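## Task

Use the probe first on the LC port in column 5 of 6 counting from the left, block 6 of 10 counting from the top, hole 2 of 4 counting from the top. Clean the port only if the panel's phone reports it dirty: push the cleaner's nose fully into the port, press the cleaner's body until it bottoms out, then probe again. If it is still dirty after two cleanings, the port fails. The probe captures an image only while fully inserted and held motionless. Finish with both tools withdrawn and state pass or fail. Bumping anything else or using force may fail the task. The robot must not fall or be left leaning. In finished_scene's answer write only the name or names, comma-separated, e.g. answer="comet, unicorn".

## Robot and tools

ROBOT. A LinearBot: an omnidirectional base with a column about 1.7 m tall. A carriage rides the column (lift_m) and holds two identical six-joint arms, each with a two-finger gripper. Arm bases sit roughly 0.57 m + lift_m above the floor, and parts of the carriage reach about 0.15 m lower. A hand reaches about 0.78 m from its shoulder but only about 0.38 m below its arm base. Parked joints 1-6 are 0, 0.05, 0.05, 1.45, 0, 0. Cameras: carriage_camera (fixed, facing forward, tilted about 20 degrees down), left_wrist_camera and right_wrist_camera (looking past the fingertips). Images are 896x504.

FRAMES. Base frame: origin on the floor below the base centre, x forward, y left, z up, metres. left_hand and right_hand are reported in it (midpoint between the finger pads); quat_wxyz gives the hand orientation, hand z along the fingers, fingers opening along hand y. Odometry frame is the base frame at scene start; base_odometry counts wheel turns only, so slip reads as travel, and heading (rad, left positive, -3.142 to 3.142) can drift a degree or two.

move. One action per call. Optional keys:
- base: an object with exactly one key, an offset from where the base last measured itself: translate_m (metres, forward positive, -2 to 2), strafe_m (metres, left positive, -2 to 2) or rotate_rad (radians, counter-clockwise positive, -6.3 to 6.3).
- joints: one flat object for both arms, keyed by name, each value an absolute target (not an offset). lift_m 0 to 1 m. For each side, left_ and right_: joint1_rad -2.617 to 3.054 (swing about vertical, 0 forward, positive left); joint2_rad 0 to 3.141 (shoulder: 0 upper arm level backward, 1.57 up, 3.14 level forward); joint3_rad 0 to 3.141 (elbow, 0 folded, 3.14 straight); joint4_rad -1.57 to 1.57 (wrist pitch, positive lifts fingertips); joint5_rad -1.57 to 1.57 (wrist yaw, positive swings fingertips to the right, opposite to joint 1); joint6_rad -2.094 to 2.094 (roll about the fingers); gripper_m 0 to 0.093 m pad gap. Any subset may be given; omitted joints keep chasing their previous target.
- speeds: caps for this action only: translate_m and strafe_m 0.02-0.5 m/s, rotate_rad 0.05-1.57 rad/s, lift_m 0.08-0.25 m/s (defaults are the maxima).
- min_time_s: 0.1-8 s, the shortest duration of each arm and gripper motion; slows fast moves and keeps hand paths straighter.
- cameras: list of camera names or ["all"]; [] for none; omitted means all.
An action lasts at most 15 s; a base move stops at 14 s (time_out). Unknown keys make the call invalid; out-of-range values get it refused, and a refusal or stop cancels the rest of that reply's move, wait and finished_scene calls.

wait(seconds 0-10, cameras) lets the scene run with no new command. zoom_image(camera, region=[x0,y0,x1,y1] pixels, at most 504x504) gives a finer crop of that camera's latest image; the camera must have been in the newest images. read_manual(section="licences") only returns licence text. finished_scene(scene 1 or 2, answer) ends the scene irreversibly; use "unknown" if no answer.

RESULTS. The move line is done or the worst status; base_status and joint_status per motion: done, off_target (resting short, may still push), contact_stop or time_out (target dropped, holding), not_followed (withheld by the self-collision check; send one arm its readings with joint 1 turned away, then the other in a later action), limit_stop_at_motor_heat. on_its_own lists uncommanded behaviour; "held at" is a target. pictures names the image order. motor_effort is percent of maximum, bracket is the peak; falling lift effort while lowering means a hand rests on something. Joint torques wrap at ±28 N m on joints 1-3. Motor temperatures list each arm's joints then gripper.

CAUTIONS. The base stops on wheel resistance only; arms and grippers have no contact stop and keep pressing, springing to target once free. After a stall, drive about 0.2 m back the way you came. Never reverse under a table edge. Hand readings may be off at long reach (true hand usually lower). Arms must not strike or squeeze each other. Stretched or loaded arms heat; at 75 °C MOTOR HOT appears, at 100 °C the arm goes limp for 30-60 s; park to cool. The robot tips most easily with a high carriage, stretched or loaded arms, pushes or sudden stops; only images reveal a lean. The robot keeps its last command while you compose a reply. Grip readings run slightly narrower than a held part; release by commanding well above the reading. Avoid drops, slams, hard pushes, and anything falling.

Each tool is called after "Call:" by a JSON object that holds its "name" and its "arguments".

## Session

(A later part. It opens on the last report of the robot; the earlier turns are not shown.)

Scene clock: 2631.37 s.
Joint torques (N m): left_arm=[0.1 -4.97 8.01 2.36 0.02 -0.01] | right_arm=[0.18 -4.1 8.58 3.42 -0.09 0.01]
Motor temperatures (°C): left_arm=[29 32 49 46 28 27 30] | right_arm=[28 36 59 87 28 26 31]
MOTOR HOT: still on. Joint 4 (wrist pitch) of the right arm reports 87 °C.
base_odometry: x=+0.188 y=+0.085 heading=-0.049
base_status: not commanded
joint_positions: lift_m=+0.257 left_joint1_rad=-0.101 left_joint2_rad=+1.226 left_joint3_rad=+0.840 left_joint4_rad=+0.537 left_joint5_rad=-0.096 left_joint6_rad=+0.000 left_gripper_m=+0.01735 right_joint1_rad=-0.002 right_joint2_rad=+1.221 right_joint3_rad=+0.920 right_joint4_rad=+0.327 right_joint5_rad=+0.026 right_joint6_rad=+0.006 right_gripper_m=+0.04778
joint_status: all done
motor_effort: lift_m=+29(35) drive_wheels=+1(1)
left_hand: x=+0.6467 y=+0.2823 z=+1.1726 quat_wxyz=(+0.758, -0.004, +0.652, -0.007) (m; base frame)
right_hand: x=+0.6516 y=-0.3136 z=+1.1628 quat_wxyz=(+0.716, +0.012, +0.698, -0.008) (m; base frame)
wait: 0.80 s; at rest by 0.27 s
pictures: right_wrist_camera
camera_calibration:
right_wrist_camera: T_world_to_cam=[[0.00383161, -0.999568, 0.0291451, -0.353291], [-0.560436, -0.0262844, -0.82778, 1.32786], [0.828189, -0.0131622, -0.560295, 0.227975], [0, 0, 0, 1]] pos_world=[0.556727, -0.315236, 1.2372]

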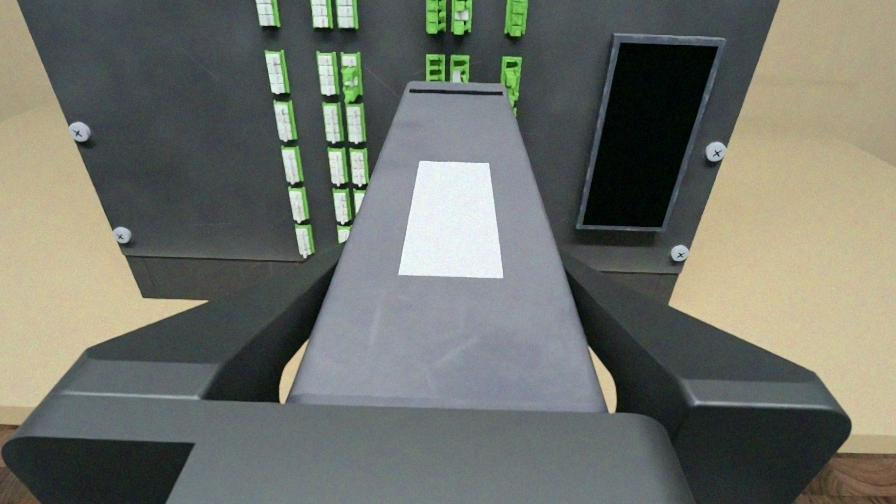

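Call:
{"name": "move", "arguments": {"joints": {"right_joint5_rad": 0.0388}, "cameras": []}}

Call:
{"name": "wait", "arguments": {"seconds": 0.8, "cameras": ["right_wrist_camera"]}}

Call:
{"name": "zoom_image", "arguments": {"camera": "right_wrist_camera", "region": [446, 56, 470, 80]}}

Scene clock: 2635.67 s.
Joint torques (N m): left_arm=[0.09 -5 7.99 2.36 0.02 -0.02] | right_arm=[0.2 -4.07 8.59 3.41 0.18 0]
Motor temperatures (°C): left_arm=[29 32 49 46 28 27 30] | right_arm=[28 36 59 87 28 26 31]
move: done
MOTOR HOT: still on. Joint 4 (wrist pitch) of the right arm reports 87 °C.
base_odometry: x=+0.188 y=+0.085 heading=-0.049
base_status: not commanded
joint_positions: lift_m=+0.257 left_joint1_rad=-0.101 left_joint2_rad=+1.226 left_joint3_rad=+0.840 left_joint4_rad=+0.537 left_joint5_rad=-0.096 left_joint6_rad=+0.000 left_gripper_m=+0.01735 right_joint1_rad=-0.002 right_joint2_rad=+1.221 right_joint3_rad=+0.920 right_joint4_rad=+0.327 right_joint5_rad=+0.027 right_joint6_rad=+0.006 right_gripper_m=+0.04778
joint_status: all done
motor_effort: lift_m=+32(34) drive_wheels=+1(1)
left_hand: x=+0.6467 y=+0.2823 z=+1.1726 quat_wxyz=(+0.758, -0.004, +0.652, -0.007) (m; base frame)
right_hand: x=+0.6516 y=-0.3138 z=+1.1628 quat_wxyz=(+0.716, +0.012, +0.698, -0.008) (m; base frame)
pictures: none
No camera images: "cameras" was empty.

Scene clock: 2636.47 s.
Joint torques (N m): left_arm=[0.09 -4.96 7.98 2.36 0.02 -0.01] | right_arm=[0.17 -4.08 8.59 3.41 0.18 0]
Motor temperatures (°C): left_arm=[29 32 49 46 28 27 30] | right_arm=[28 36 59 87 28 26 31]
MOTOR HOT: still on. Joint 4 (wrist pitch) of the right arm reports 87 °C.
base_odometry: x=+0.188 y=+0.085 heading=-0.049
base_status: not commanded
joint_positions: lift_m=+0.257 left_joint1_rad=-0.101 left_joint2_rad=+1.226 left_joint3_rad=+0.840 left_joint4_rad=+0.537 left_joint5_rad=-0.096 left_joint6_rad=+0.000 left_gripper_m=+0.01735 right_joint1_rad=-0.002 right_joint2_rad=+1.221 right_joint3_rad=+0.920 right_joint4_rad=+0.327 right_joint5_rad=+0.027 right_joint6_rad=+0.006 right_gripper_m=+0.04778
joint_status: all done
motor_effort: lift_m=+31(34) drive_wheels=+1(1)
left_hand: x=+0.6467 y=+0.2823 z=+1.1726 quat_wxyz=(+0.758, -0.004, +0.652, -0.007) (m; base frame)
right_hand: x=+0.6516 y=-0.3138 z=+1.1628 quat_wxyz=(+0.716, +0.013, +0.698, -0.008) (m; base frame)
wait: 0.80 s; at rest by 0.27 s
pictures: right_wrist_camera
camera_calibration:
right_wrist_camera: T_world_to_cam=[[0.00269521, -0.999574, 0.0290567, -0.352656], [-0.560457, -0.0255743, -0.827788, 1.3281], [0.828179, -0.014054, -0.560287, 0.227693], [0, 0, 0, 1]] pos_world=[0.556722, -0.315341, 1.2372]

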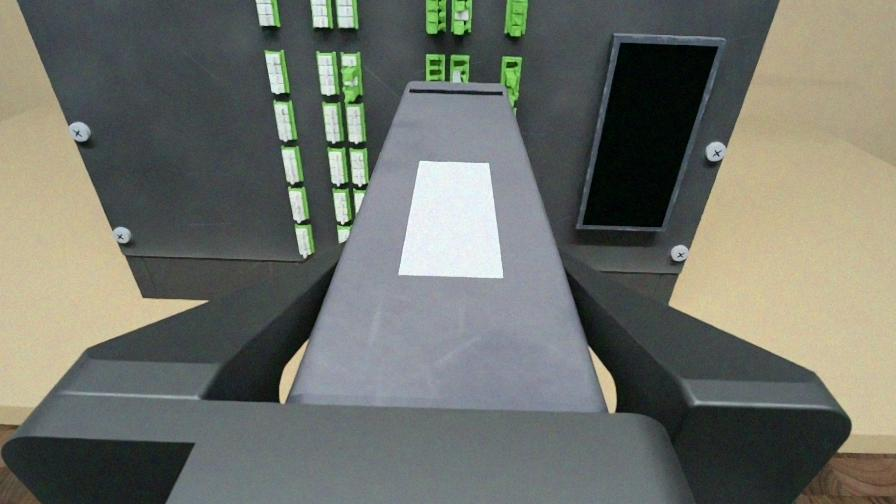

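Scaled by 21.000 from the camera's 896x504 image, which has a finer 1280x720 frame.

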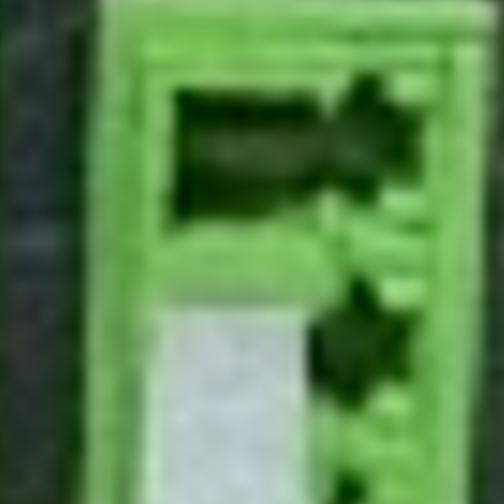

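Call:
{"name": "move", "arguments": {"joints": {"right_joint5_rad": 0.0405}, "cameras": []}}

Call:
{"name": "move", "arguments": {"base": {"translate_m": 0.001}, "joints": {"right_joint5_rad": 0.034}, "speeds": {"translate_m": 0.02}, "cameras": []}}

Call:
{"name": "wait", "arguments": {"seconds": 0.8, "cameras": ["right_wrist_camera"]}}

Call:
{"name": "zoom_image", "arguments": {"camera": "right_wrist_camera", "region": [446, 56, 470, 80]}}

Scene clock: 2641.73 s.
Joint torques (N m): left_arm=[0.05 -4.96 7.99 2.36 0.02 -0.01] | right_arm=[0.2 -4.07 8.58 3.42 0.17 0.01]
Motor temperatures (°C): left_arm=[29 32 49 46 28 27 30] | right_arm=[28 36 59 87 28 26 31]
move: done
MOTOR HOT: still on. Joint 4 (wrist pitch) of the right arm reports 87 °C.
base_odometry: x=+0.188 y=+0.085 heading=-0.049
base_status: not commanded
joint_positions: lift_m=+0.257 left_joint1_rad=-0.101 left_joint2_rad=+1.226 left_joint3_rad=+0.840 left_joint4_rad=+0.537 left_joint5_rad=-0.096 left_joint6_rad=+0.000 left_gripper_m=+0.01735 right_joint1_rad=-0.002 right_joint2_rad=+1.221 right_joint3_rad=+0.920 right_joint4_rad=+0.327 right_joint5_rad=+0.029 right_joint6_rad=+0.006 right_gripper_m=+0.04778
joint_status: all done
motor_effort: lift_m=+32(32) drive_wheels=+1(1)
left_hand: x=+0.6467 y=+0.2823 z=+1.1726 quat_wxyz=(+0.758, -0.004, +0.652, -0.007) (m; base frame)
right_hand: x=+0.6516 y=-0.3141 z=+1.1628 quat_wxyz=(+0.716, +0.013, +0.698, -0.009) (m; base frame)
pictures: none
No camera images: "cameras" was empty.

Scene clock: 2642.30 s.
Joint torques (N m): left_arm=[0.1 -5.03 8.18 2.33 0.01 -0.01] | right_arm=[0.21 -4.19 8.58 3.39 0.11 0.01]
Motor temperatures (°C): left_arm=[29 32 49 46 28 27 30] | right_arm=[28 36 59 87 28 26 31]
move: done
MOTOR HOT: still on. Joint 4 (wrist pitch) of the right arm reports 87 °C.
base_odometry: x=+0.189 y=+0.085 heading=-0.049
base_status: done
joint_positions: lift_m=+0.257 left_joint1_rad=-0.101 left_joint2_rad=+1.226 left_joint3_rad=+0.840 left_joint4_rad=+0.537 left_joint5_rad=-0.096 left_joint6_rad=+0.000 left_gripper_m=+0.01735 right_joint1_rad=-0.002 right_joint2_rad=+1.222 right_joint3_rad=+0.920 right_joint4_rad=+0.329 right_joint5_rad=+0.029 right_joint6_rad=+0.006 right_gripper_m=+0.04778
joint_status: all done
motor_effort: lift_m=+31(35) drive_wheels=-2(7)
left_hand: x=+0.6467 y=+0.2823 z=+1.1726 quat_wxyz=(+0.758, -0.004, +0.652, -0.007) (m; base frame)
right_hand: x=+0.6519 y=-0.3141 z=+1.1627 quat_wxyz=(+0.716, +0.013, +0.698, -0.009) (m; base frame)
pictures: none
No camera images: "cameras" was empty.

Scene clock: 2643.10 s.
Joint torques (N m): left_arm=[0.08 -4.86 8.03 2.35 0.02 -0.02] | right_arm=[0.21 -4.22 8.59 3.4 0.09 0.01]
Motor temperatures (°C): left_arm=[29 32 49 46 28 27 30] | right_arm=[28 36 59 87 28 26 31]
MOTOR HOT: still on. Joint 4 (wrist pitch) of the right arm reports 87 °C.
base_odometry: x=+0.189 y=+0.085 heading=-0.049
base_status: done
joint_positions: lift_m=+0.257 left_joint1_rad=-0.101 left_joint2_rad=+1.226 left_joint3_rad=+0.840 left_joint4_rad=+0.537 left_joint5_rad=-0.096 left_joint6_rad=+0.000 left_gripper_m=+0.01735 right_joint1_rad=-0.002 right_joint2_rad=+1.222 right_joint3_rad=+0.920 right_joint4_rad=+0.329 right_joint5_rad=+0.029 right_joint6_rad=+0.006 right_gripper_m=+0.04778
joint_status: all done
motor_effort: lift_m=+31(35) drive_wheels=-2(7)
left_hand: x=+0.6467 y=+0.2823 z=+1.1726 quat_wxyz=(+0.758, -0.004, +0.652, -0.007) (m; base frame)
right_hand: x=+0.6519 y=-0.3141 z=+1.1627 quat_wxyz=(+0.716, +0.013, +0.698, -0.009) (m; base frame)
wait: 0.80 s; at rest by 0.27 s
pictures: right_wrist_camera
camera_calibration:
right_wrist_camera: T_world_to_cam=[[0.00115713, -0.999576, 0.0291073, -0.351967], [-0.560118, -0.0247608, -0.828043, 1.3285], [0.828412, -0.0153454, -0.559909, 0.22647], [0, 0, 0, 1]] pos_world=[0.556916, -0.315447, 1.23711]

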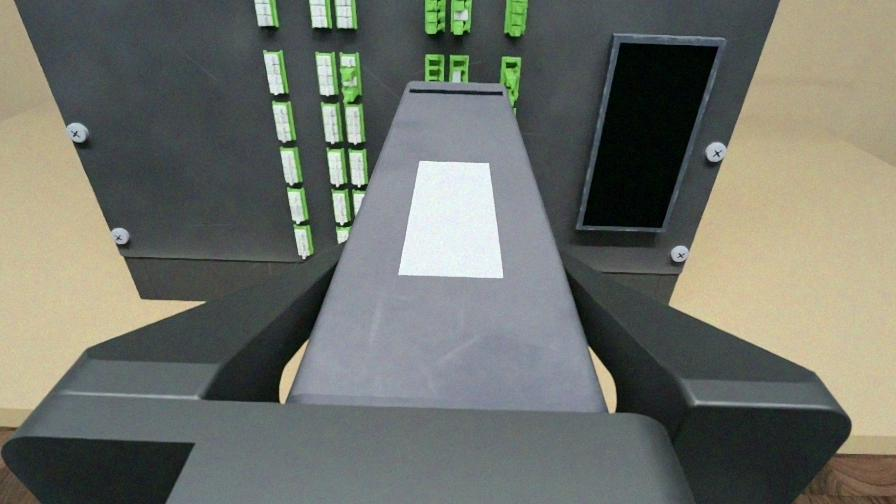

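Scaled by 21.000 from the camera's 896x504 image, which has a finer 1280x720 frame.

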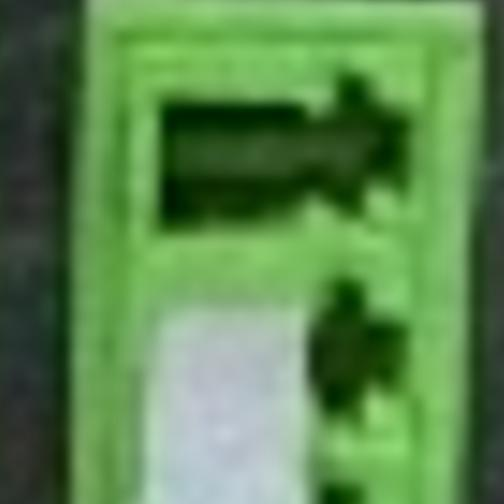

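Call:
{"name": "move", "arguments": {"base": {"translate_m": 0.0015}, "speeds": {"translate_m": 0.02}, "cameras": []}}

Call:
{"name": "wait", "arguments": {"seconds": 0.8, "cameras": ["right_wrist_camera"]}}

Call:
{"name": "zoom_image", "arguments": {"camera": "right_wrist_camera", "region": [446, 56, 470, 80]}}

Scene clock: 2648.73 s.
Joint torques (N m): left_arm=[0.06 -4.9 7.99 2.34 0.01 -0.02] | right_arm=[0.24 -4.16 8.61 3.39 0.11 0.01]
Motor temperatures (°C): left_arm=[29 32 49 46 28 27 30] | right_arm=[28 36 59 86 28 26 31]
move: done
MOTOR HOT: still on. Joint 4 (wrist pitch) of the right arm reports 86 °C.
base_odometry: x=+0.190 y=+0.085 heading=-0.048
base_status: done
joint_positions: lift_m=+0.257 left_joint1_rad=-0.101 left_joint2_rad=+1.226 left_joint3_rad=+0.840 left_joint4_rad=+0.538 left_joint5_rad=-0.096 left_joint6_rad=+0.000 left_gripper_m=+0.01735 right_joint1_rad=-0.002 right_joint2_rad=+1.222 right_joint3_rad=+0.920 right_joint4_rad=+0.329 right_joint5_rad=+0.029 right_joint6_rad=+0.006 right_gripper_m=+0.04778
joint_status: not commanded
motor_effort: lift_m=+32(36) drive_wheels=+2(8)
left_hand: x=+0.6467 y=+0.2823 z=+1.1727 quat_wxyz=(+0.758, -0.004, +0.652, -0.007) (m; base frame)
right_hand: x=+0.6519 y=-0.3141 z=+1.1627 quat_wxyz=(+0.716, +0.013, +0.698, -0.009) (m; base frame)
pictures: none
No camera images: "cameras" was empty.

Scene clock: 2649.53 s.
Joint torques (N m): left_arm=[0.09 -4.94 8.01 2.39 0.02 -0.01] | right_arm=[0.18 -4.21 8.61 3.39 0.11 0.01]
Motor temperatures (°C): left_arm=[29 32 49 46 28 27 30] | right_arm=[28 36 59 86 28 26 31]
MOTOR HOT: still on. Joint 4 (wrist pitch) of the right arm reports 86 °C.
base_odometry: x=+0.190 y=+0.085 heading=-0.048
base_status: done
joint_positions: lift_m=+0.257 left_joint1_rad=-0.101 left_joint2_rad=+1.226 left_joint3_rad=+0.840 left_joint4_rad=+0.538 left_joint5_rad=-0.096 left_joint6_rad=+0.000 left_gripper_m=+0.01735 right_joint1_rad=-0.002 right_joint2_rad=+1.222 right_joint3_rad=+0.920 right_joint4_rad=+0.329 right_joint5_rad=+0.029 right_joint6_rad=+0.006 right_gripper_m=+0.04778
joint_status: not commanded
motor_effort: lift_m=+31(36) drive_wheels=+2(8)
left_hand: x=+0.6467 y=+0.2823 z=+1.1727 quat_wxyz=(+0.758, -0.004, +0.652, -0.007) (m; base frame)
right_hand: x=+0.6519 y=-0.3141 z=+1.1627 quat_wxyz=(+0.716, +0.013, +0.698, -0.009) (m; base frame)
wait: 0.80 s; at rest by 0.27 s
pictures: right_wrist_camera
camera_calibration:
right_wrist_camera: T_world_to_cam=[[0.00115713, -0.999576, 0.0291073, -0.351967], [-0.560118, -0.0247608, -0.828043, 1.3285], [0.828412, -0.0153454, -0.559909, 0.22647], [0, 0, 0, 1]] pos_world=[0.556916, -0.315447, 1.23711]

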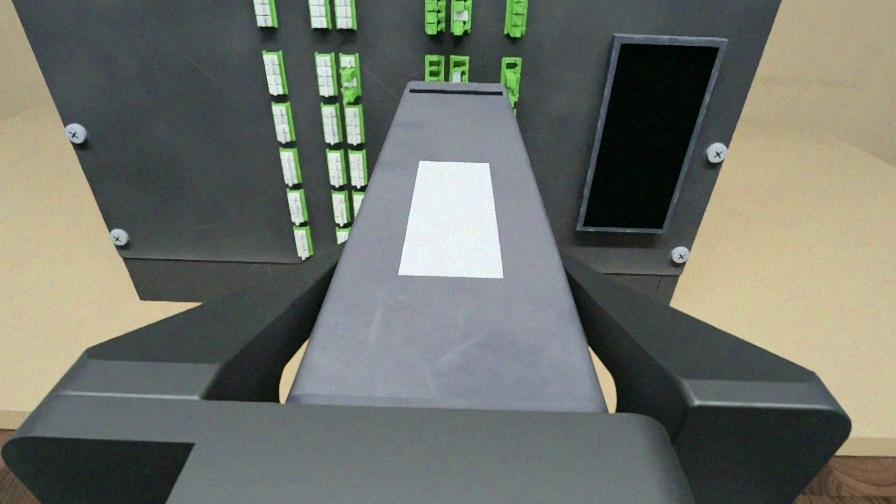

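Scaled by 21.000 from the camera's 896x504 image, which has a finer 1280x720 frame.

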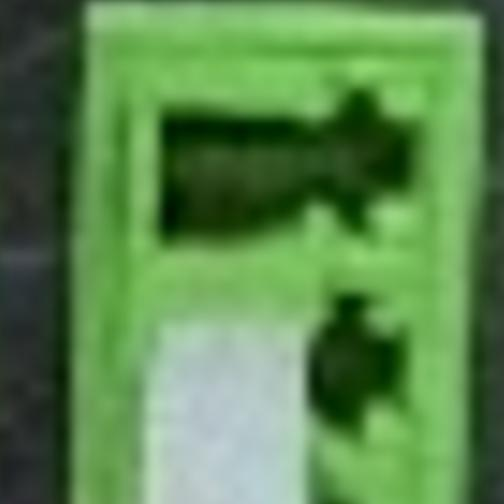

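Call:
{"name": "move", "arguments": {"base": {"translate_m": 0.003}, "speeds": {"translate_m": 0.02}, "cameras": []}}

Call:
{"name": "wait", "arguments": {"seconds": 0.8, "cameras": ["right_wrist_camera"]}}

Call:
{"name": "zoom_image", "arguments": {"camera": "right_wrist_camera", "region": [446, 56, 470, 80]}}

Scene clock: 2661.70 s.
Joint torques (N m): left_arm=[0.1 -4.89 7.88 2.38 0.02 -0.02] | right_arm=[0.24 -4.19 8.62 3.4 0.1 0.01]
Motor temperatures (°C): left_arm=[29 32 49 46 28 27 30] | right_arm=[28 35 59 86 28 26 31]
move: done
MOTOR HOT: still on. Joint 4 (wrist pitch) of the right arm reports 86 °C.
base_odometry: x=+0.193 y=+0.085 heading=-0.048
base_status: done
joint_positions: lift_m=+0.257 left_joint1_rad=-0.101 left_joint2_rad=+1.226 left_joint3_rad=+0.840 left_joint4_rad=+0.538 left_joint5_rad=-0.096 left_joint6_rad=+0.000 left_gripper_m=+0.01735 right_joint1_rad=-0.002 right_joint2_rad=+1.222 right_joint3_rad=+0.920 right_joint4_rad=+0.328 right_joint5_rad=+0.029 right_joint6_rad=+0.006 right_gripper_m=+0.04778
joint_status: not commanded
motor_effort: lift_m=+31(34) drive_wheels=-4(9)
left_hand: x=+0.6467 y=+0.2823 z=+1.1728 quat_wxyz=(+0.759, -0.004, +0.652, -0.007) (m; base frame)
right_hand: x=+0.6519 y=-0.3141 z=+1.1627 quat_wxyz=(+0.716, +0.013, +0.698, -0.009) (m; base frame)
pictures: none
No camera images: "cameras" was empty.

Scene clock: 2662.50 s.
Joint torques (N m): left_arm=[0.12 -4.85 8.09 2.37 0.03 0] | right_arm=[0.23 -4.18 8.57 3.4 0.11 0.01]
Motor temperatures (°C): left_arm=[29 32 49 46 28 27 30] | right_arm=[28 35 59 86 28 26 31]
MOTOR HOT: still on. Joint 4 (wrist pitch) of the right arm reports 86 °C.
base_odometry: x=+0.193 y=+0.085 heading=-0.048
base_status: done
joint_positions: lift_m=+0.257 left_joint1_rad=-0.101 left_joint2_rad=+1.226 left_joint3_rad=+0.840 left_joint4_rad=+0.538 left_joint5_rad=-0.096 left_joint6_rad=+0.000 left_gripper_m=+0.01735 right_joint1_rad=-0.002 right_joint2_rad=+1.222 right_joint3_rad=+0.920 right_joint4_rad=+0.328 right_joint5_rad=+0.029 right_joint6_rad=+0.006 right_gripper_m=+0.04778
joint_status: not commanded
motor_effort: lift_m=+32(34) drive_wheels=+3(9)
left_hand: x=+0.6467 y=+0.2823 z=+1.1728 quat_wxyz=(+0.759, -0.004, +0.652, -0.007) (m; base frame)
right_hand: x=+0.6519 y=-0.3141 z=+1.1627 quat_wxyz=(+0.716, +0.013, +0.698, -0.009) (m; base frame)
wait: 0.80 s; at rest by 0.27 s
pictures: right_wrist_camera
camera_calibration:
right_wrist_camera: T_world_to_cam=[[0.00117048, -0.999576, 0.0291059, -0.35197], [-0.560485, -0.0247602, -0.827794, 1.32832], [0.828164, -0.0153445, -0.560276, 0.227007], [0, 0, 0, 1]] pos_world=[0.556916, -0.315447, 1.237]

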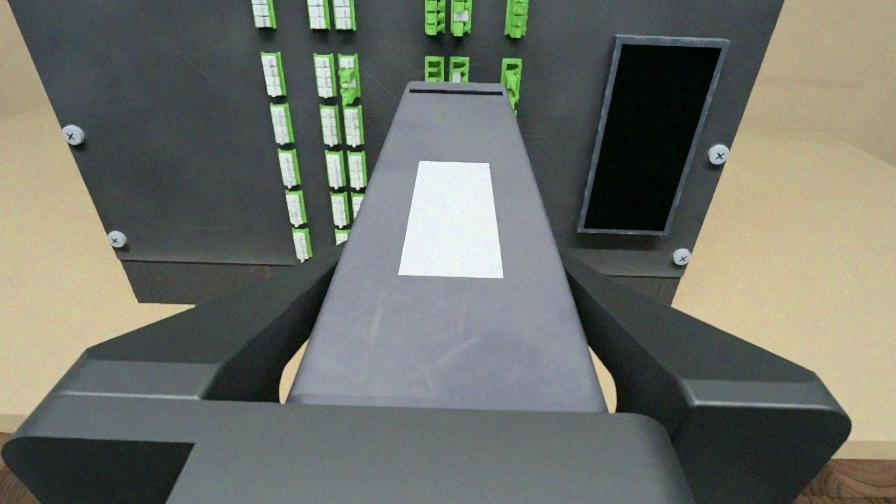

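Scaled by 21.000 from the camera's 896x504 image, which has a finer 1280x720 frame.

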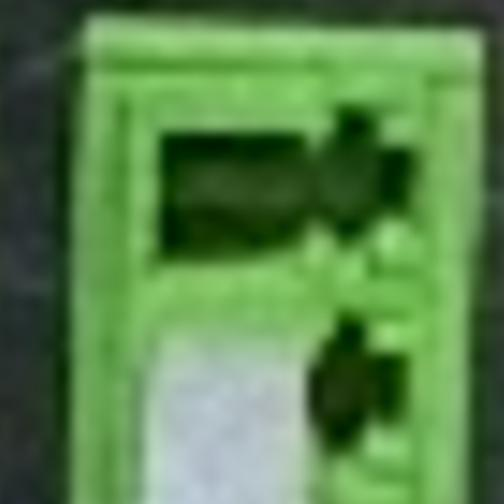

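Call:
{"name": "move", "arguments": {"base": {"translate_m": 0.003}, "speeds": {"translate_m": 0.02}, "cameras": []}}

Call:
{"name": "wait", "arguments": {"seconds": 0.8, "cameras": ["right_wrist_camera"]}}

Call:
{"name": "zoom_image", "arguments": {"camera": "right_wrist_camera", "region": [446, 56, 470, 80]}}

Scene clock: 2666.53 s.
Joint torques (N m): left_arm=[0.1 -5.08 7.94 2.32 0.03 -0.03] | right_arm=[0.21 -4.22 8.62 3.4 0.11 0.01]
Motor temperatures (°C): left_arm=[29 32 49 46 28 27 30] | right_arm=[28 35 59 86 28 26 31]
move: done
MOTOR HOT: still on. Joint 4 (wrist pitch) of the right arm reports 86 °C.
base_odometry: x=+0.196 y=+0.085 heading=-0.047
base_status: done
joint_positions: lift_m=+0.257 left_joint1_rad=-0.101 left_joint2_rad=+1.226 left_joint3_rad=+0.840 left_joint4_rad=+0.538 left_joint5_rad=-0.096 left_joint6_rad=+0.000 left_gripper_m=+0.01735 right_joint1_rad=-0.002 right_joint2_rad=+1.222 right_joint3_rad=+0.920 right_joint4_rad=+0.328 right_joint5_rad=+0.029 right_joint6_rad=+0.006 right_gripper_m=+0.04778
joint_status: not commanded
motor_effort: lift_m=+32(33) drive_wheels=-4(10)
left_hand: x=+0.6467 y=+0.2823 z=+1.1729 quat_wxyz=(+0.759, -0.004, +0.651, -0.007) (m; base frame)
right_hand: x=+0.6519 y=-0.3141 z=+1.1627 quat_wxyz=(+0.716, +0.013, +0.698, -0.009) (m; base frame)
pictures: none
No camera images: "cameras" was empty.

Scene clock: 2667.33 s.
Joint torques (N m): left_arm=[0.09 -5.04 7.95 2.34 0.02 -0.01] | right_arm=[0.23 -4.22 8.59 3.4 0.1 0.01]
Motor temperatures (°C): left_arm=[29 32 49 46 28 27 30] | right_arm=[28 35 59 86 28 26 31]
MOTOR HOT: still on. Joint 4 (wrist pitch) of the right arm reports 86 °C.
base_odometry: x=+0.196 y=+0.085 heading=-0.047
base_status: done
joint_positions: lift_m=+0.257 left_joint1_rad=-0.101 left_joint2_rad=+1.226 left_joint3_rad=+0.840 left_joint4_rad=+0.538 left_joint5_rad=-0.096 left_joint6_rad=+0.000 left_gripper_m=+0.01735 right_joint1_rad=-0.002 right_joint2_rad=+1.222 right_joint3_rad=+0.920 right_joint4_rad=+0.328 right_joint5_rad=+0.029 right_joint6_rad=+0.006 right_gripper_m=+0.04778
joint_status: not commanded
motor_effort: lift_m=+31(33) drive_wheels=+3(10)
left_hand: x=+0.6467 y=+0.2823 z=+1.1729 quat_wxyz=(+0.759, -0.004, +0.651, -0.007) (m; base frame)
right_hand: x=+0.6519 y=-0.3141 z=+1.1627 quat_wxyz=(+0.716, +0.013, +0.698, -0.009) (m; base frame)
wait: 0.80 s; at rest by 0.27 s
pictures: right_wrist_camera
camera_calibration:
right_wrist_camera: T_world_to_cam=[[0.00117048, -0.999576, 0.0291059, -0.35197], [-0.560485, -0.0247602, -0.827794, 1.32832], [0.828164, -0.0153445, -0.560276, 0.227007], [0, 0, 0, 1]] pos_world=[0.556916, -0.315447, 1.237]

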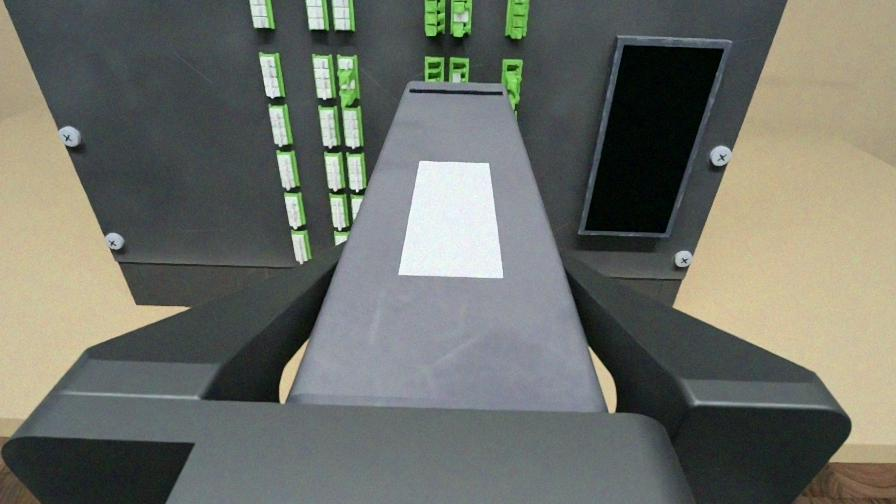

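Scaled by 21.000 from the camera's 896x504 image, which has a finer 1280x720 frame.

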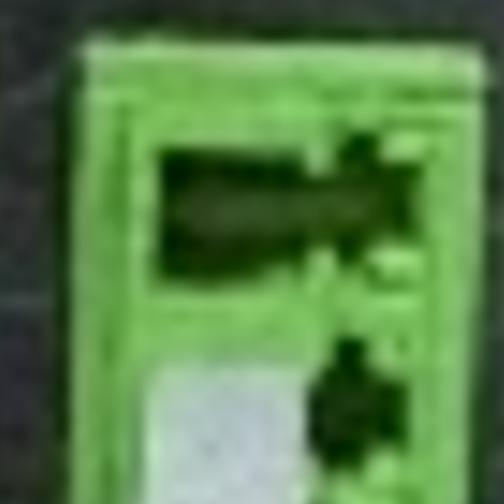

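Call:
{"name": "move", "arguments": {"base": {"translate_m": 0.003}, "speeds": {"translate_m": 0.02}, "cameras": []}}

Call:
{"name": "wait", "arguments": {"seconds": 1.0, "cameras": ["right_wrist_camera"]}}

Call:
{"name": "zoom_image", "arguments": {"camera": "right_wrist_camera", "region": [446, 56, 470, 80]}}

Scene clock: 2671.20 s.
Joint torques (N m): left_arm=[0.21 -4.94 8.06 2.36 0.03 0] | right_arm=[0.2 -4.19 8.58 3.39 0.1 0]
Motor temperatures (°C): left_arm=[29 32 49 46 28 27 30] | right_arm=[28 35 59 86 28 26 31]
move: done
MOTOR HOT: still on. Joint 4 (wrist pitch) of the right arm reports 86 °C.
base_odometry: x=+0.199 y=+0.085 heading=-0.047
base_status: done
joint_positions: lift_m=+0.257 left_joint1_rad=-0.101 left_joint2_rad=+1.226 left_joint3_rad=+0.840 left_joint4_rad=+0.539 left_joint5_rad=-0.096 left_joint6_rad=+0.000 left_gripper_m=+0.01735 right_joint1_rad=-0.002 right_joint2_rad=+1.222 right_joint3_rad=+0.920 right_joint4_rad=+0.328 right_joint5_rad=+0.029 right_joint6_rad=+0.006 right_gripper_m=+0.04778
joint_status: not commanded
motor_effort: lift_m=+31(38) drive_wheels=-4(10)
left_hand: x=+0.6467 y=+0.2823 z=+1.1730 quat_wxyz=(+0.759, -0.004, +0.651, -0.007) (m; base frame)
right_hand: x=+0.6519 y=-0.3141 z=+1.1627 quat_wxyz=(+0.716, +0.013, +0.698, -0.009) (m; base frame)
pictures: none
No camera images: "cameras" was empty.

Scene clock: 2672.20 s.
Joint torques (N m): left_arm=[0.06 -4.93 8.02 2.33 0.03 -0.02] | right_arm=[0.23 -4.19 8.62 3.39 0.1 0]
Motor temperatures (°C): left_arm=[29 32 49 46 28 27 30] | right_arm=[28 35 59 86 28 26 31]
MOTOR HOT: still on. Joint 4 (wrist pitch) of the right arm reports 86 °C.
base_odometry: x=+0.199 y=+0.085 heading=-0.047
base_status: done
joint_positions: lift_m=+0.257 left_joint1_rad=-0.101 left_joint2_rad=+1.226 left_joint3_rad=+0.840 left_joint4_rad=+0.539 left_joint5_rad=-0.096 left_joint6_rad=+0.000 left_gripper_m=+0.01735 right_joint1_rad=-0.002 right_joint2_rad=+1.222 right_joint3_rad=+0.920 right_joint4_rad=+0.328 right_joint5_rad=+0.029 right_joint6_rad=+0.006 right_gripper_m=+0.04778
joint_status: not commanded
motor_effort: lift_m=+34(38) drive_wheels=+3(10)
left_hand: x=+0.6467 y=+0.2823 z=+1.1730 quat_wxyz=(+0.759, -0.004, +0.651, -0.007) (m; base frame)
right_hand: x=+0.6519 y=-0.3141 z=+1.1627 quat_wxyz=(+0.716, +0.013, +0.698, -0.009) (m; base frame)
wait: 1.00 s; at rest by 0.27 s
pictures: right_wrist_camera
camera_calibration:
right_wrist_camera: T_world_to_cam=[[0.00117048, -0.999576, 0.0291059, -0.35197], [-0.560485, -0.0247602, -0.827794, 1.32832], [0.828164, -0.0153445, -0.560276, 0.227007], [0, 0, 0, 1]] pos_world=[0.556916, -0.315447, 1.237]

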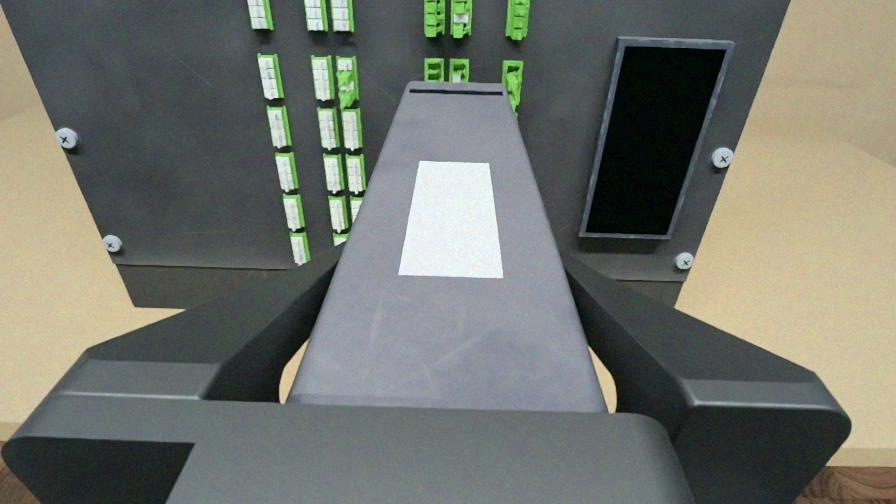

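Scaled by 21.000 from the camera's 896x504 image, which has a finer 1280x720 frame.

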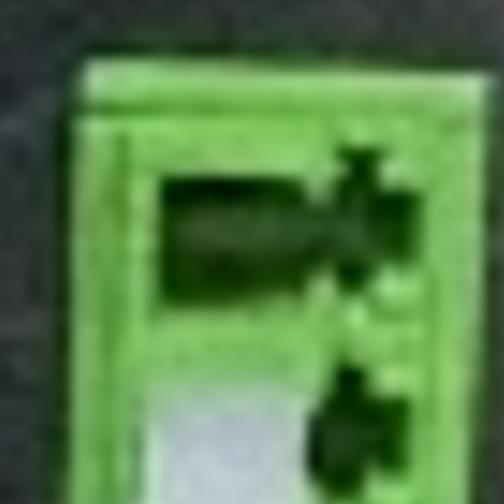

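Call:
{"name": "move", "arguments": {"base": {"translate_m": 0.003}, "speeds": {"translate_m": 0.02}, "cameras": []}}

Call:
{"name": "wait", "arguments": {"seconds": 1.0, "cameras": ["right_wrist_camera"]}}

Call:
{"name": "zoom_image", "arguments": {"camera": "right_wrist_camera", "region": [446, 56, 470, 80]}}

Scene clock: 2679.10 s.
Joint torques (N m): left_arm=[0.08 -4.82 7.9 2.36 0.02 -0.02] | right_arm=[0.24 -3.95 8.65 3.46 0.08 0.01]
Motor temperatures (°C): left_arm=[29 32 49 46 28 27 30] | right_arm=[28 35 59 86 28 26 31]
move: done
MOTOR HOT: still on. Joint 4 (wrist pitch) of the right arm reports 86 °C.
base_odometry: x=+0.202 y=+0.085 heading=-0.047
base_status: done
joint_positions: lift_m=+0.257 left_joint1_rad=-0.101 left_joint2_rad=+1.226 left_joint3_rad=+0.840 left_joint4_rad=+0.538 left_joint5_rad=-0.096 left_joint6_rad=+0.000 left_gripper_m=+0.01735 right_joint1_rad=-0.002 right_joint2_rad=+1.219 right_joint3_rad=+0.919 right_joint4_rad=+0.325 right_joint5_rad=+0.029 right_joint6_rad=+0.006 right_gripper_m=+0.04778
joint_status: not commanded
motor_effort: lift_m=+34(34) drive_wheels=+3(10)
left_hand: x=+0.6467 y=+0.2823 z=+1.1728 quat_wxyz=(+0.759, -0.004, +0.652, -0.007) (m; base frame)
right_hand: x=+0.6513 y=-0.3141 z=+1.1626 quat_wxyz=(+0.716, +0.013, +0.698, -0.009) (m; base frame)
pictures: none
No camera images: "cameras" was empty.

Scene clock: 2680.10 s.
Joint torques (N m): left_arm=[0.06 -5.01 7.99 2.36 0.01 -0.01] | right_arm=[0.23 -3.93 8.66 3.45 0.1 0]
Motor temperatures (°C): left_arm=[29 32 49 46 28 27 30] | right_arm=[28 35 59 86 28 26 31]
MOTOR HOT: still on. Joint 4 (wrist pitch) of the right arm reports 86 °C.
base_odometry: x=+0.202 y=+0.085 heading=-0.047
base_status: done
joint_positions: lift_m=+0.257 left_joint1_rad=-0.101 left_joint2_rad=+1.226 left_joint3_rad=+0.840 left_joint4_rad=+0.538 left_joint5_rad=-0.096 left_joint6_rad=+0.000 left_gripper_m=+0.01735 right_joint1_rad=-0.002 right_joint2_rad=+1.219 right_joint3_rad=+0.919 right_joint4_rad=+0.325 right_joint5_rad=+0.029 right_joint6_rad=+0.006 right_gripper_m=+0.04778
joint_status: not commanded
motor_effort: lift_m=+31(34) drive_wheels=+3(10)
left_hand: x=+0.6467 y=+0.2823 z=+1.1728 quat_wxyz=(+0.759, -0.004, +0.652, -0.007) (m; base frame)
right_hand: x=+0.6513 y=-0.3141 z=+1.1626 quat_wxyz=(+0.716, +0.013, +0.698, -0.009) (m; base frame)
wait: 1.00 s; at rest by 0.27 s
pictures: right_wrist_camera
camera_calibration:
right_wrist_camera: T_world_to_cam=[[0.00115818, -0.999578, 0.0290224, -0.351863], [-0.561679, -0.0246621, -0.826988, 1.32781], [0.827355, -0.0153435, -0.56147, 0.2294], [0, 0, 0, 1]] pos_world=[0.556417, -0.315448, 1.2371]

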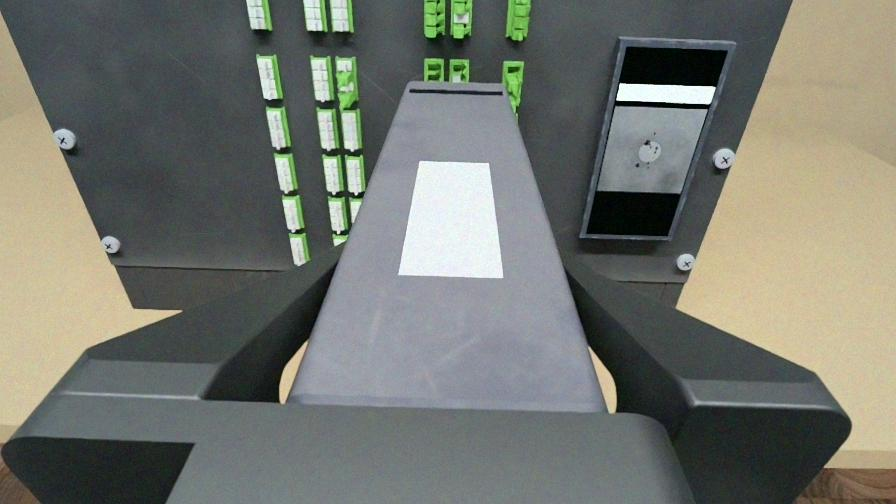

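Scaled by 21.000 from the camera's 896x504 image, which has a finer 1280x720 frame.

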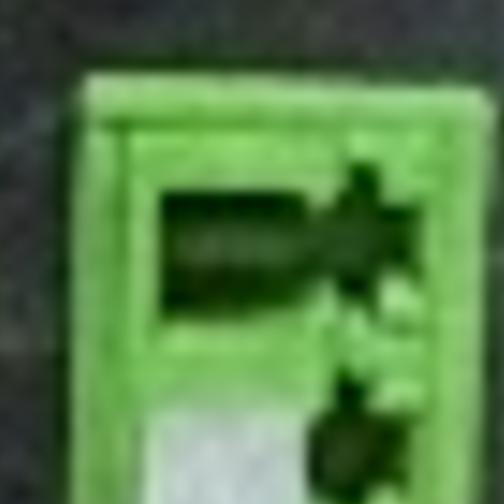

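The phone shows a picture. Zooming in on it.

Call:
{"name": "zoom_image", "arguments": {"camera": "right_wrist_camera", "region": [596, 76, 726, 206]}}

Call:
{"name": "zoom_image", "arguments": {"camera": "right_wrist_camera", "region": [624, 126, 676, 178]}}

Scaled by 3.877 from the camera's 896x504 image, which has a finer 1280x720 frame.

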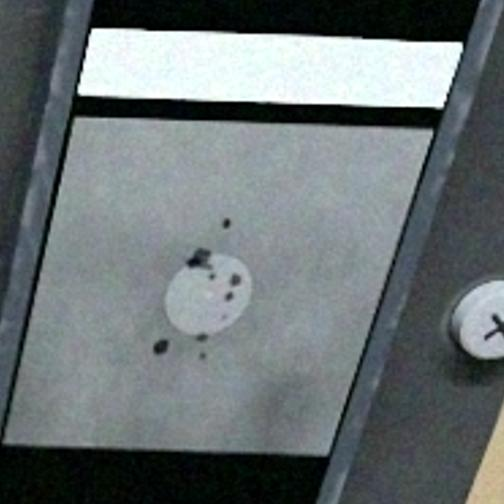

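Scaled by 9.692 from the camera's 896x504 image, which has a finer 1280x720 frame.

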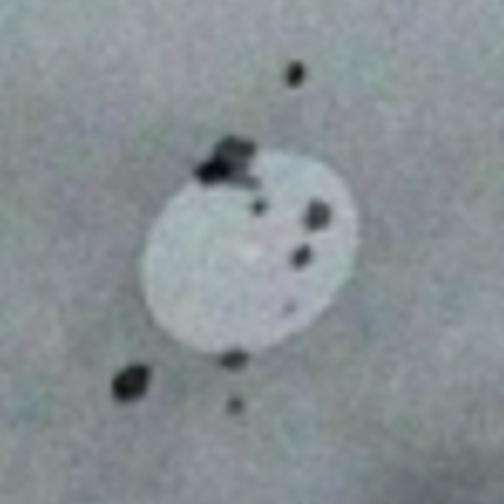

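Call:
{"name": "move", "arguments": {"base": {"translate_m": -0.025}, "speeds": {"translate_m": 0.03}, "cameras": []}}

Call:
{"name": "move", "arguments": {"base": {"translate_m": -0.2}, "speeds": {"translate_m": 0.15}, "cameras": ["right_wrist_camera", "carriage_camera", "left_wrist_camera"]}}

Scene clock: 2692.57 s.
Joint torques (N m): left_arm=[0.06 -5.05 7.91 2.34 0.01 -0.01] | right_arm=[0.18 -4.05 8.64 3.39 0.09 0]
Motor temperatures (°C): left_arm=[29 32 49 46 28 27 30] | right_arm=[28 35 59 87 28 26 31]
move: done
MOTOR HOT: still on. Joint 4 (wrist pitch) of the right arm reports 87 °C.
base_odometry: x=+0.177 y=+0.086 heading=-0.047
base_status: done
joint_positions: lift_m=+0.257 left_joint1_rad=-0.101 left_joint2_rad=+1.226 left_joint3_rad=+0.840 left_joint4_rad=+0.538 left_joint5_rad=-0.096 left_joint6_rad=+0.000 left_gripper_m=+0.01735 right_joint1_rad=-0.002 right_joint2_rad=+1.220 right_joint3_rad=+0.919 right_joint4_rad=+0.327 right_joint5_rad=+0.029 right_joint6_rad=+0.006 right_gripper_m=+0.04778
joint_status: not commanded
motor_effort: lift_m=+34(35) drive_wheels=+2(9)
left_hand: x=+0.6467 y=+0.2823 z=+1.1727 quat_wxyz=(+0.758, -0.004, +0.652, -0.007) (m; base frame)
right_hand: x=+0.6514 y=-0.3141 z=+1.1630 quat_wxyz=(+0.716, +0.013, +0.698, -0.009) (m; base frame)
pictures: none
No camera images: "cameras" was empty.

Scene clock: 2694.87 s.
Joint torques (N m): left_arm=[0.08 -4.97 7.95 2.34 0.03 0] | right_arm=[0.18 -4.05 8.62 3.42 0.1 0.01]
Motor temperatures (°C): left_arm=[29 32 49 46 28 27 30] | right_arm=[28 35 59 87 28 26 31]
move: done
MOTOR HOT: still on. Joint 4 (wrist pitch) of the right arm reports 87 °C.
base_odometry: x=-0.023 y=+0.096 heading=-0.047
base_status: done
joint_positions: lift_m=+0.257 left_joint1_rad=-0.101 left_joint2_rad=+1.226 left_joint3_rad=+0.840 left_joint4_rad=+0.537 left_joint5_rad=-0.096 left_joint6_rad=+0.000 left_gripper_m=+0.01735 right_joint1_rad=-0.002 right_joint2_rad=+1.221 right_joint3_rad=+0.919 right_joint4_rad=+0.327 right_joint5_rad=+0.029 right_joint6_rad=+0.006 right_gripper_m=+0.04778
joint_status: not commanded
motor_effort: lift_m=+30(35) drive_wheels=-2(12)
left_hand: x=+0.6467 y=+0.2823 z=+1.1726 quat_wxyz=(+0.758, -0.004, +0.652, -0.007) (m; base frame)
right_hand: x=+0.6516 y=-0.3141 z=+1.1626 quat_wxyz=(+0.716, +0.013, +0.698, -0.009) (m; base frame)
pictures: carriage_camera, left_wrist_camera, right_wrist_camera
camera_calibration:
carriage_camera: T_world_to_cam=[[0.0437792, -0.998787, 0.0225464, -0.0322812], [-0.363853, -0.0369585, -0.930723, 1.19996], [0.930427, 0.0325427, -0.365029, 0.314077], [0, 0, 0, 1]] pos_world=[0.145796, 0.00188573, 1.23221]
left_wrist_camera: T_world_to_cam=[[0.00425819, -0.999105, 0.0420806, 0.228906], [-0.49801, -0.0386101, -0.866311, 1.35064], [0.867161, -0.0172677, -0.497729, 0.154043], [0, 0, 0, 1]] pos_world=[0.538076, 0.28351, 1.23711]
right_wrist_camera: T_world_to_cam=[[0.00118097, -0.999576, 0.0291055, -0.351975], [-0.560784, -0.0247602, -0.827592, 1.32812], [0.827962, -0.0153445, -0.560575, 0.227653], [0, 0, 0, 1]] pos_world=[0.556716, -0.315447, 1.237]

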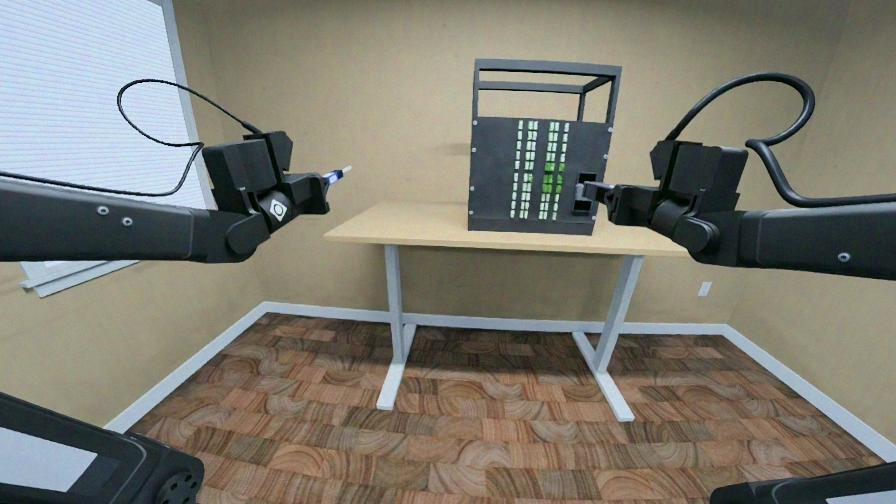

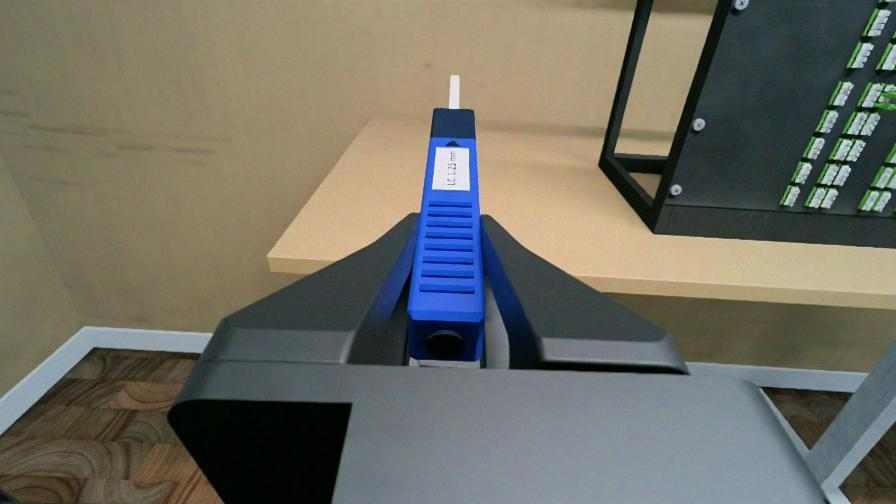

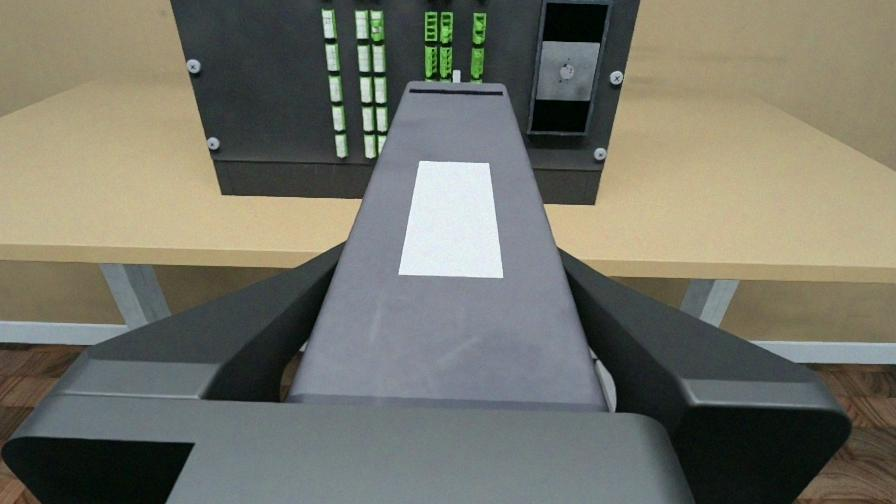

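Call:
{"name": "move", "arguments": {"joints": {"right_joint1_rad": 0.0, "right_joint2_rad": 0.05, "right_joint3_rad": 0.05, "right_joint4_rad": 1.45, "right_joint5_rad": 0.0, "right_joint6_rad": 0.0}, "min_time_s": 4, "cameras": []}}

Call:
{"name": "move", "arguments": {"base": {"strafe_m": -0.628}, "joints": {"left_joint1_rad": 0.0, "left_joint5_rad": 0.0, "left_joint4_rad": 0.45}, "speeds": {"strafe_m": 0.2}, "min_time_s": 2, "cameras": ["carriage_camera", "left_wrist_camera"]}}

Scene clock: 2729.23 s.
Joint torques (N m): left_arm=[0.1 -4.98 8.01 2.36 0.02 -0.01] | right_arm=[0.2 2.89 5.39 0.02 -0.11 -0.12]
Motor temperatures (°C): left_arm=[29 32 49 46 28 27 30] | right_arm=[28 35 59 84 28 26 31]
move: done
MOTOR HOT: still on. Joint 4 (wrist pitch) of the right arm reports 84 °C.
base_odometry: x=-0.023 y=+0.096 heading=-0.047
base_status: not commanded
joint_positions: lift_m=+0.257 left_joint1_rad=-0.101 left_joint2_rad=+1.226 left_joint3_rad=+0.840 left_joint4_rad=+0.537 left_joint5_rad=-0.096 left_joint6_rad=+0.000 left_gripper_m=+0.01735 right_joint1_rad=-0.002 right_joint2_rad=+0.063 right_joint3_rad=+0.058 right_joint4_rad=+1.437 right_joint5_rad=+0.013 right_joint6_rad=+0.006 right_gripper_m=+0.04778
joint_status: all done
motor_effort: lift_m=+33(38) drive_wheels=-1(2)
left_hand: x=+0.6467 y=+0.2823 z=+1.1726 quat_wxyz=(+0.758, -0.004, +0.652, -0.007) (m; base frame)
right_hand: x=+0.2605 y=-0.3105 z=+1.2425 quat_wxyz=(+0.998, +0.007, +0.069, +0.002) (m; base frame)
pictures: none
No camera images: "cameras" was empty.

Scene clock: 2733.47 s.
Joint torques (N m): left_arm=[0.66 -5.03 8.08 2.36 0.15 -0.02] | right_arm=[0.2 2.86 5.44 0.02 -0.05 -0.12]
Motor temperatures (°C): left_arm=[29 32 49 46 28 27 30] | right_arm=[28 35 59 81 28 26 31]
move: done
MOTOR HOT: still on. Joint 4 (wrist pitch) of the right arm reports 81 °C.
base_odometry: x=-0.052 y=-0.532 heading=-0.047
base_status: done
joint_positions: lift_m=+0.257 left_joint1_rad=-0.006 left_joint2_rad=+1.226 left_joint3_rad=+0.840 left_joint4_rad=+0.448 left_joint5_rad=-0.010 left_joint6_rad=+0.000 left_gripper_m=+0.01735 right_joint1_rad=-0.002 right_joint2_rad=+0.063 right_joint3_rad=+0.057 right_joint4_rad=+1.439 right_joint5_rad=+0.007 right_joint6_rad=+0.006 right_gripper_m=+0.04778
joint_status: all done
motor_effort: lift_m=+30(37) drive_wheels=-2(8)
left_hand: x=+0.6503 y=+0.3074 z=+1.1508 quat_wxyz=(+0.729, -0.001, +0.685, +0.001) (m; base frame)
right_hand: x=+0.2602 y=-0.3096 z=+1.2425 quat_wxyz=(+0.998, +0.004, +0.069, +0.002) (m; base frame)
pictures: carriage_camera, left_wrist_camera
camera_calibration:
carriage_camera: T_world_to_cam=[[0.0437792, -0.998787, 0.0225464, -0.0322812], [-0.363853, -0.0369585, -0.930723, 1.19996], [0.930427, 0.0325427, -0.365029, 0.314077], [0, 0, 0, 1]] pos_world=[0.145796, 0.00188573, 1.23221]
left_wrist_camera: T_world_to_cam=[[0.0157792, -0.999504, 0.0272577, 0.264575], [-0.572685, -0.031381, -0.819175, 1.32664], [0.819624, -0.00268415, -0.572896, 0.253517], [0, 0, 0, 1]] pos_world=[0.547784, 0.306755, 1.22478]

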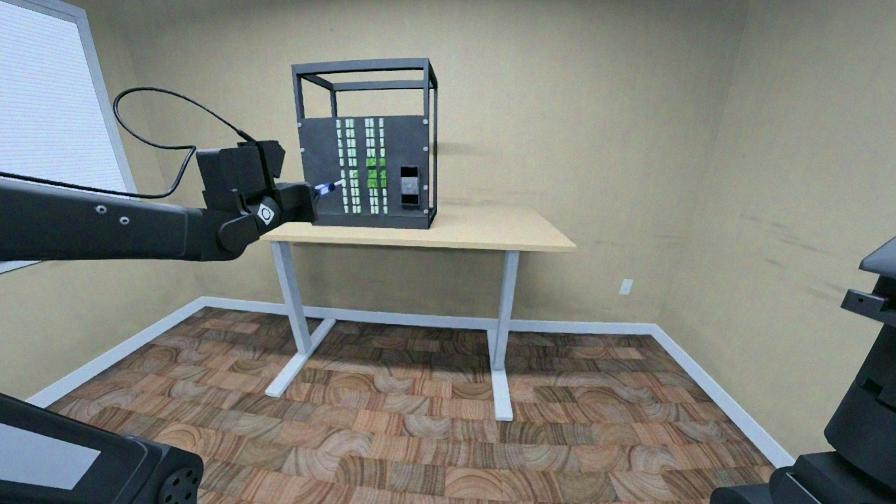

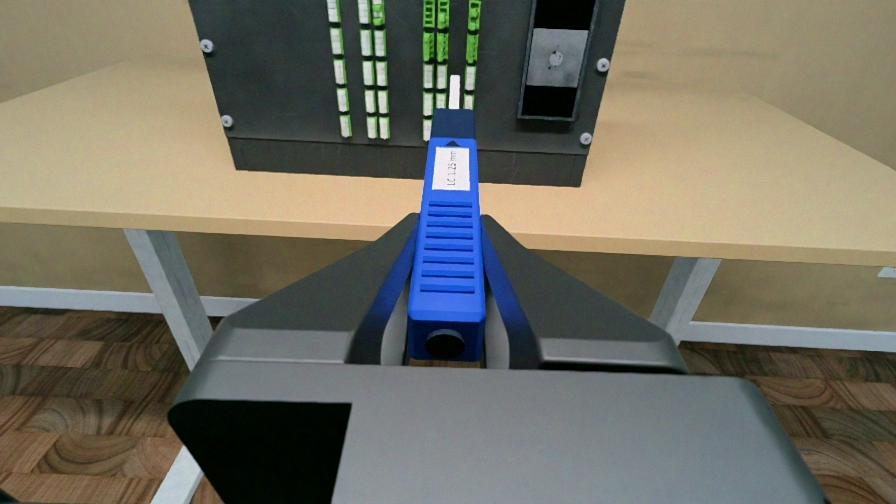

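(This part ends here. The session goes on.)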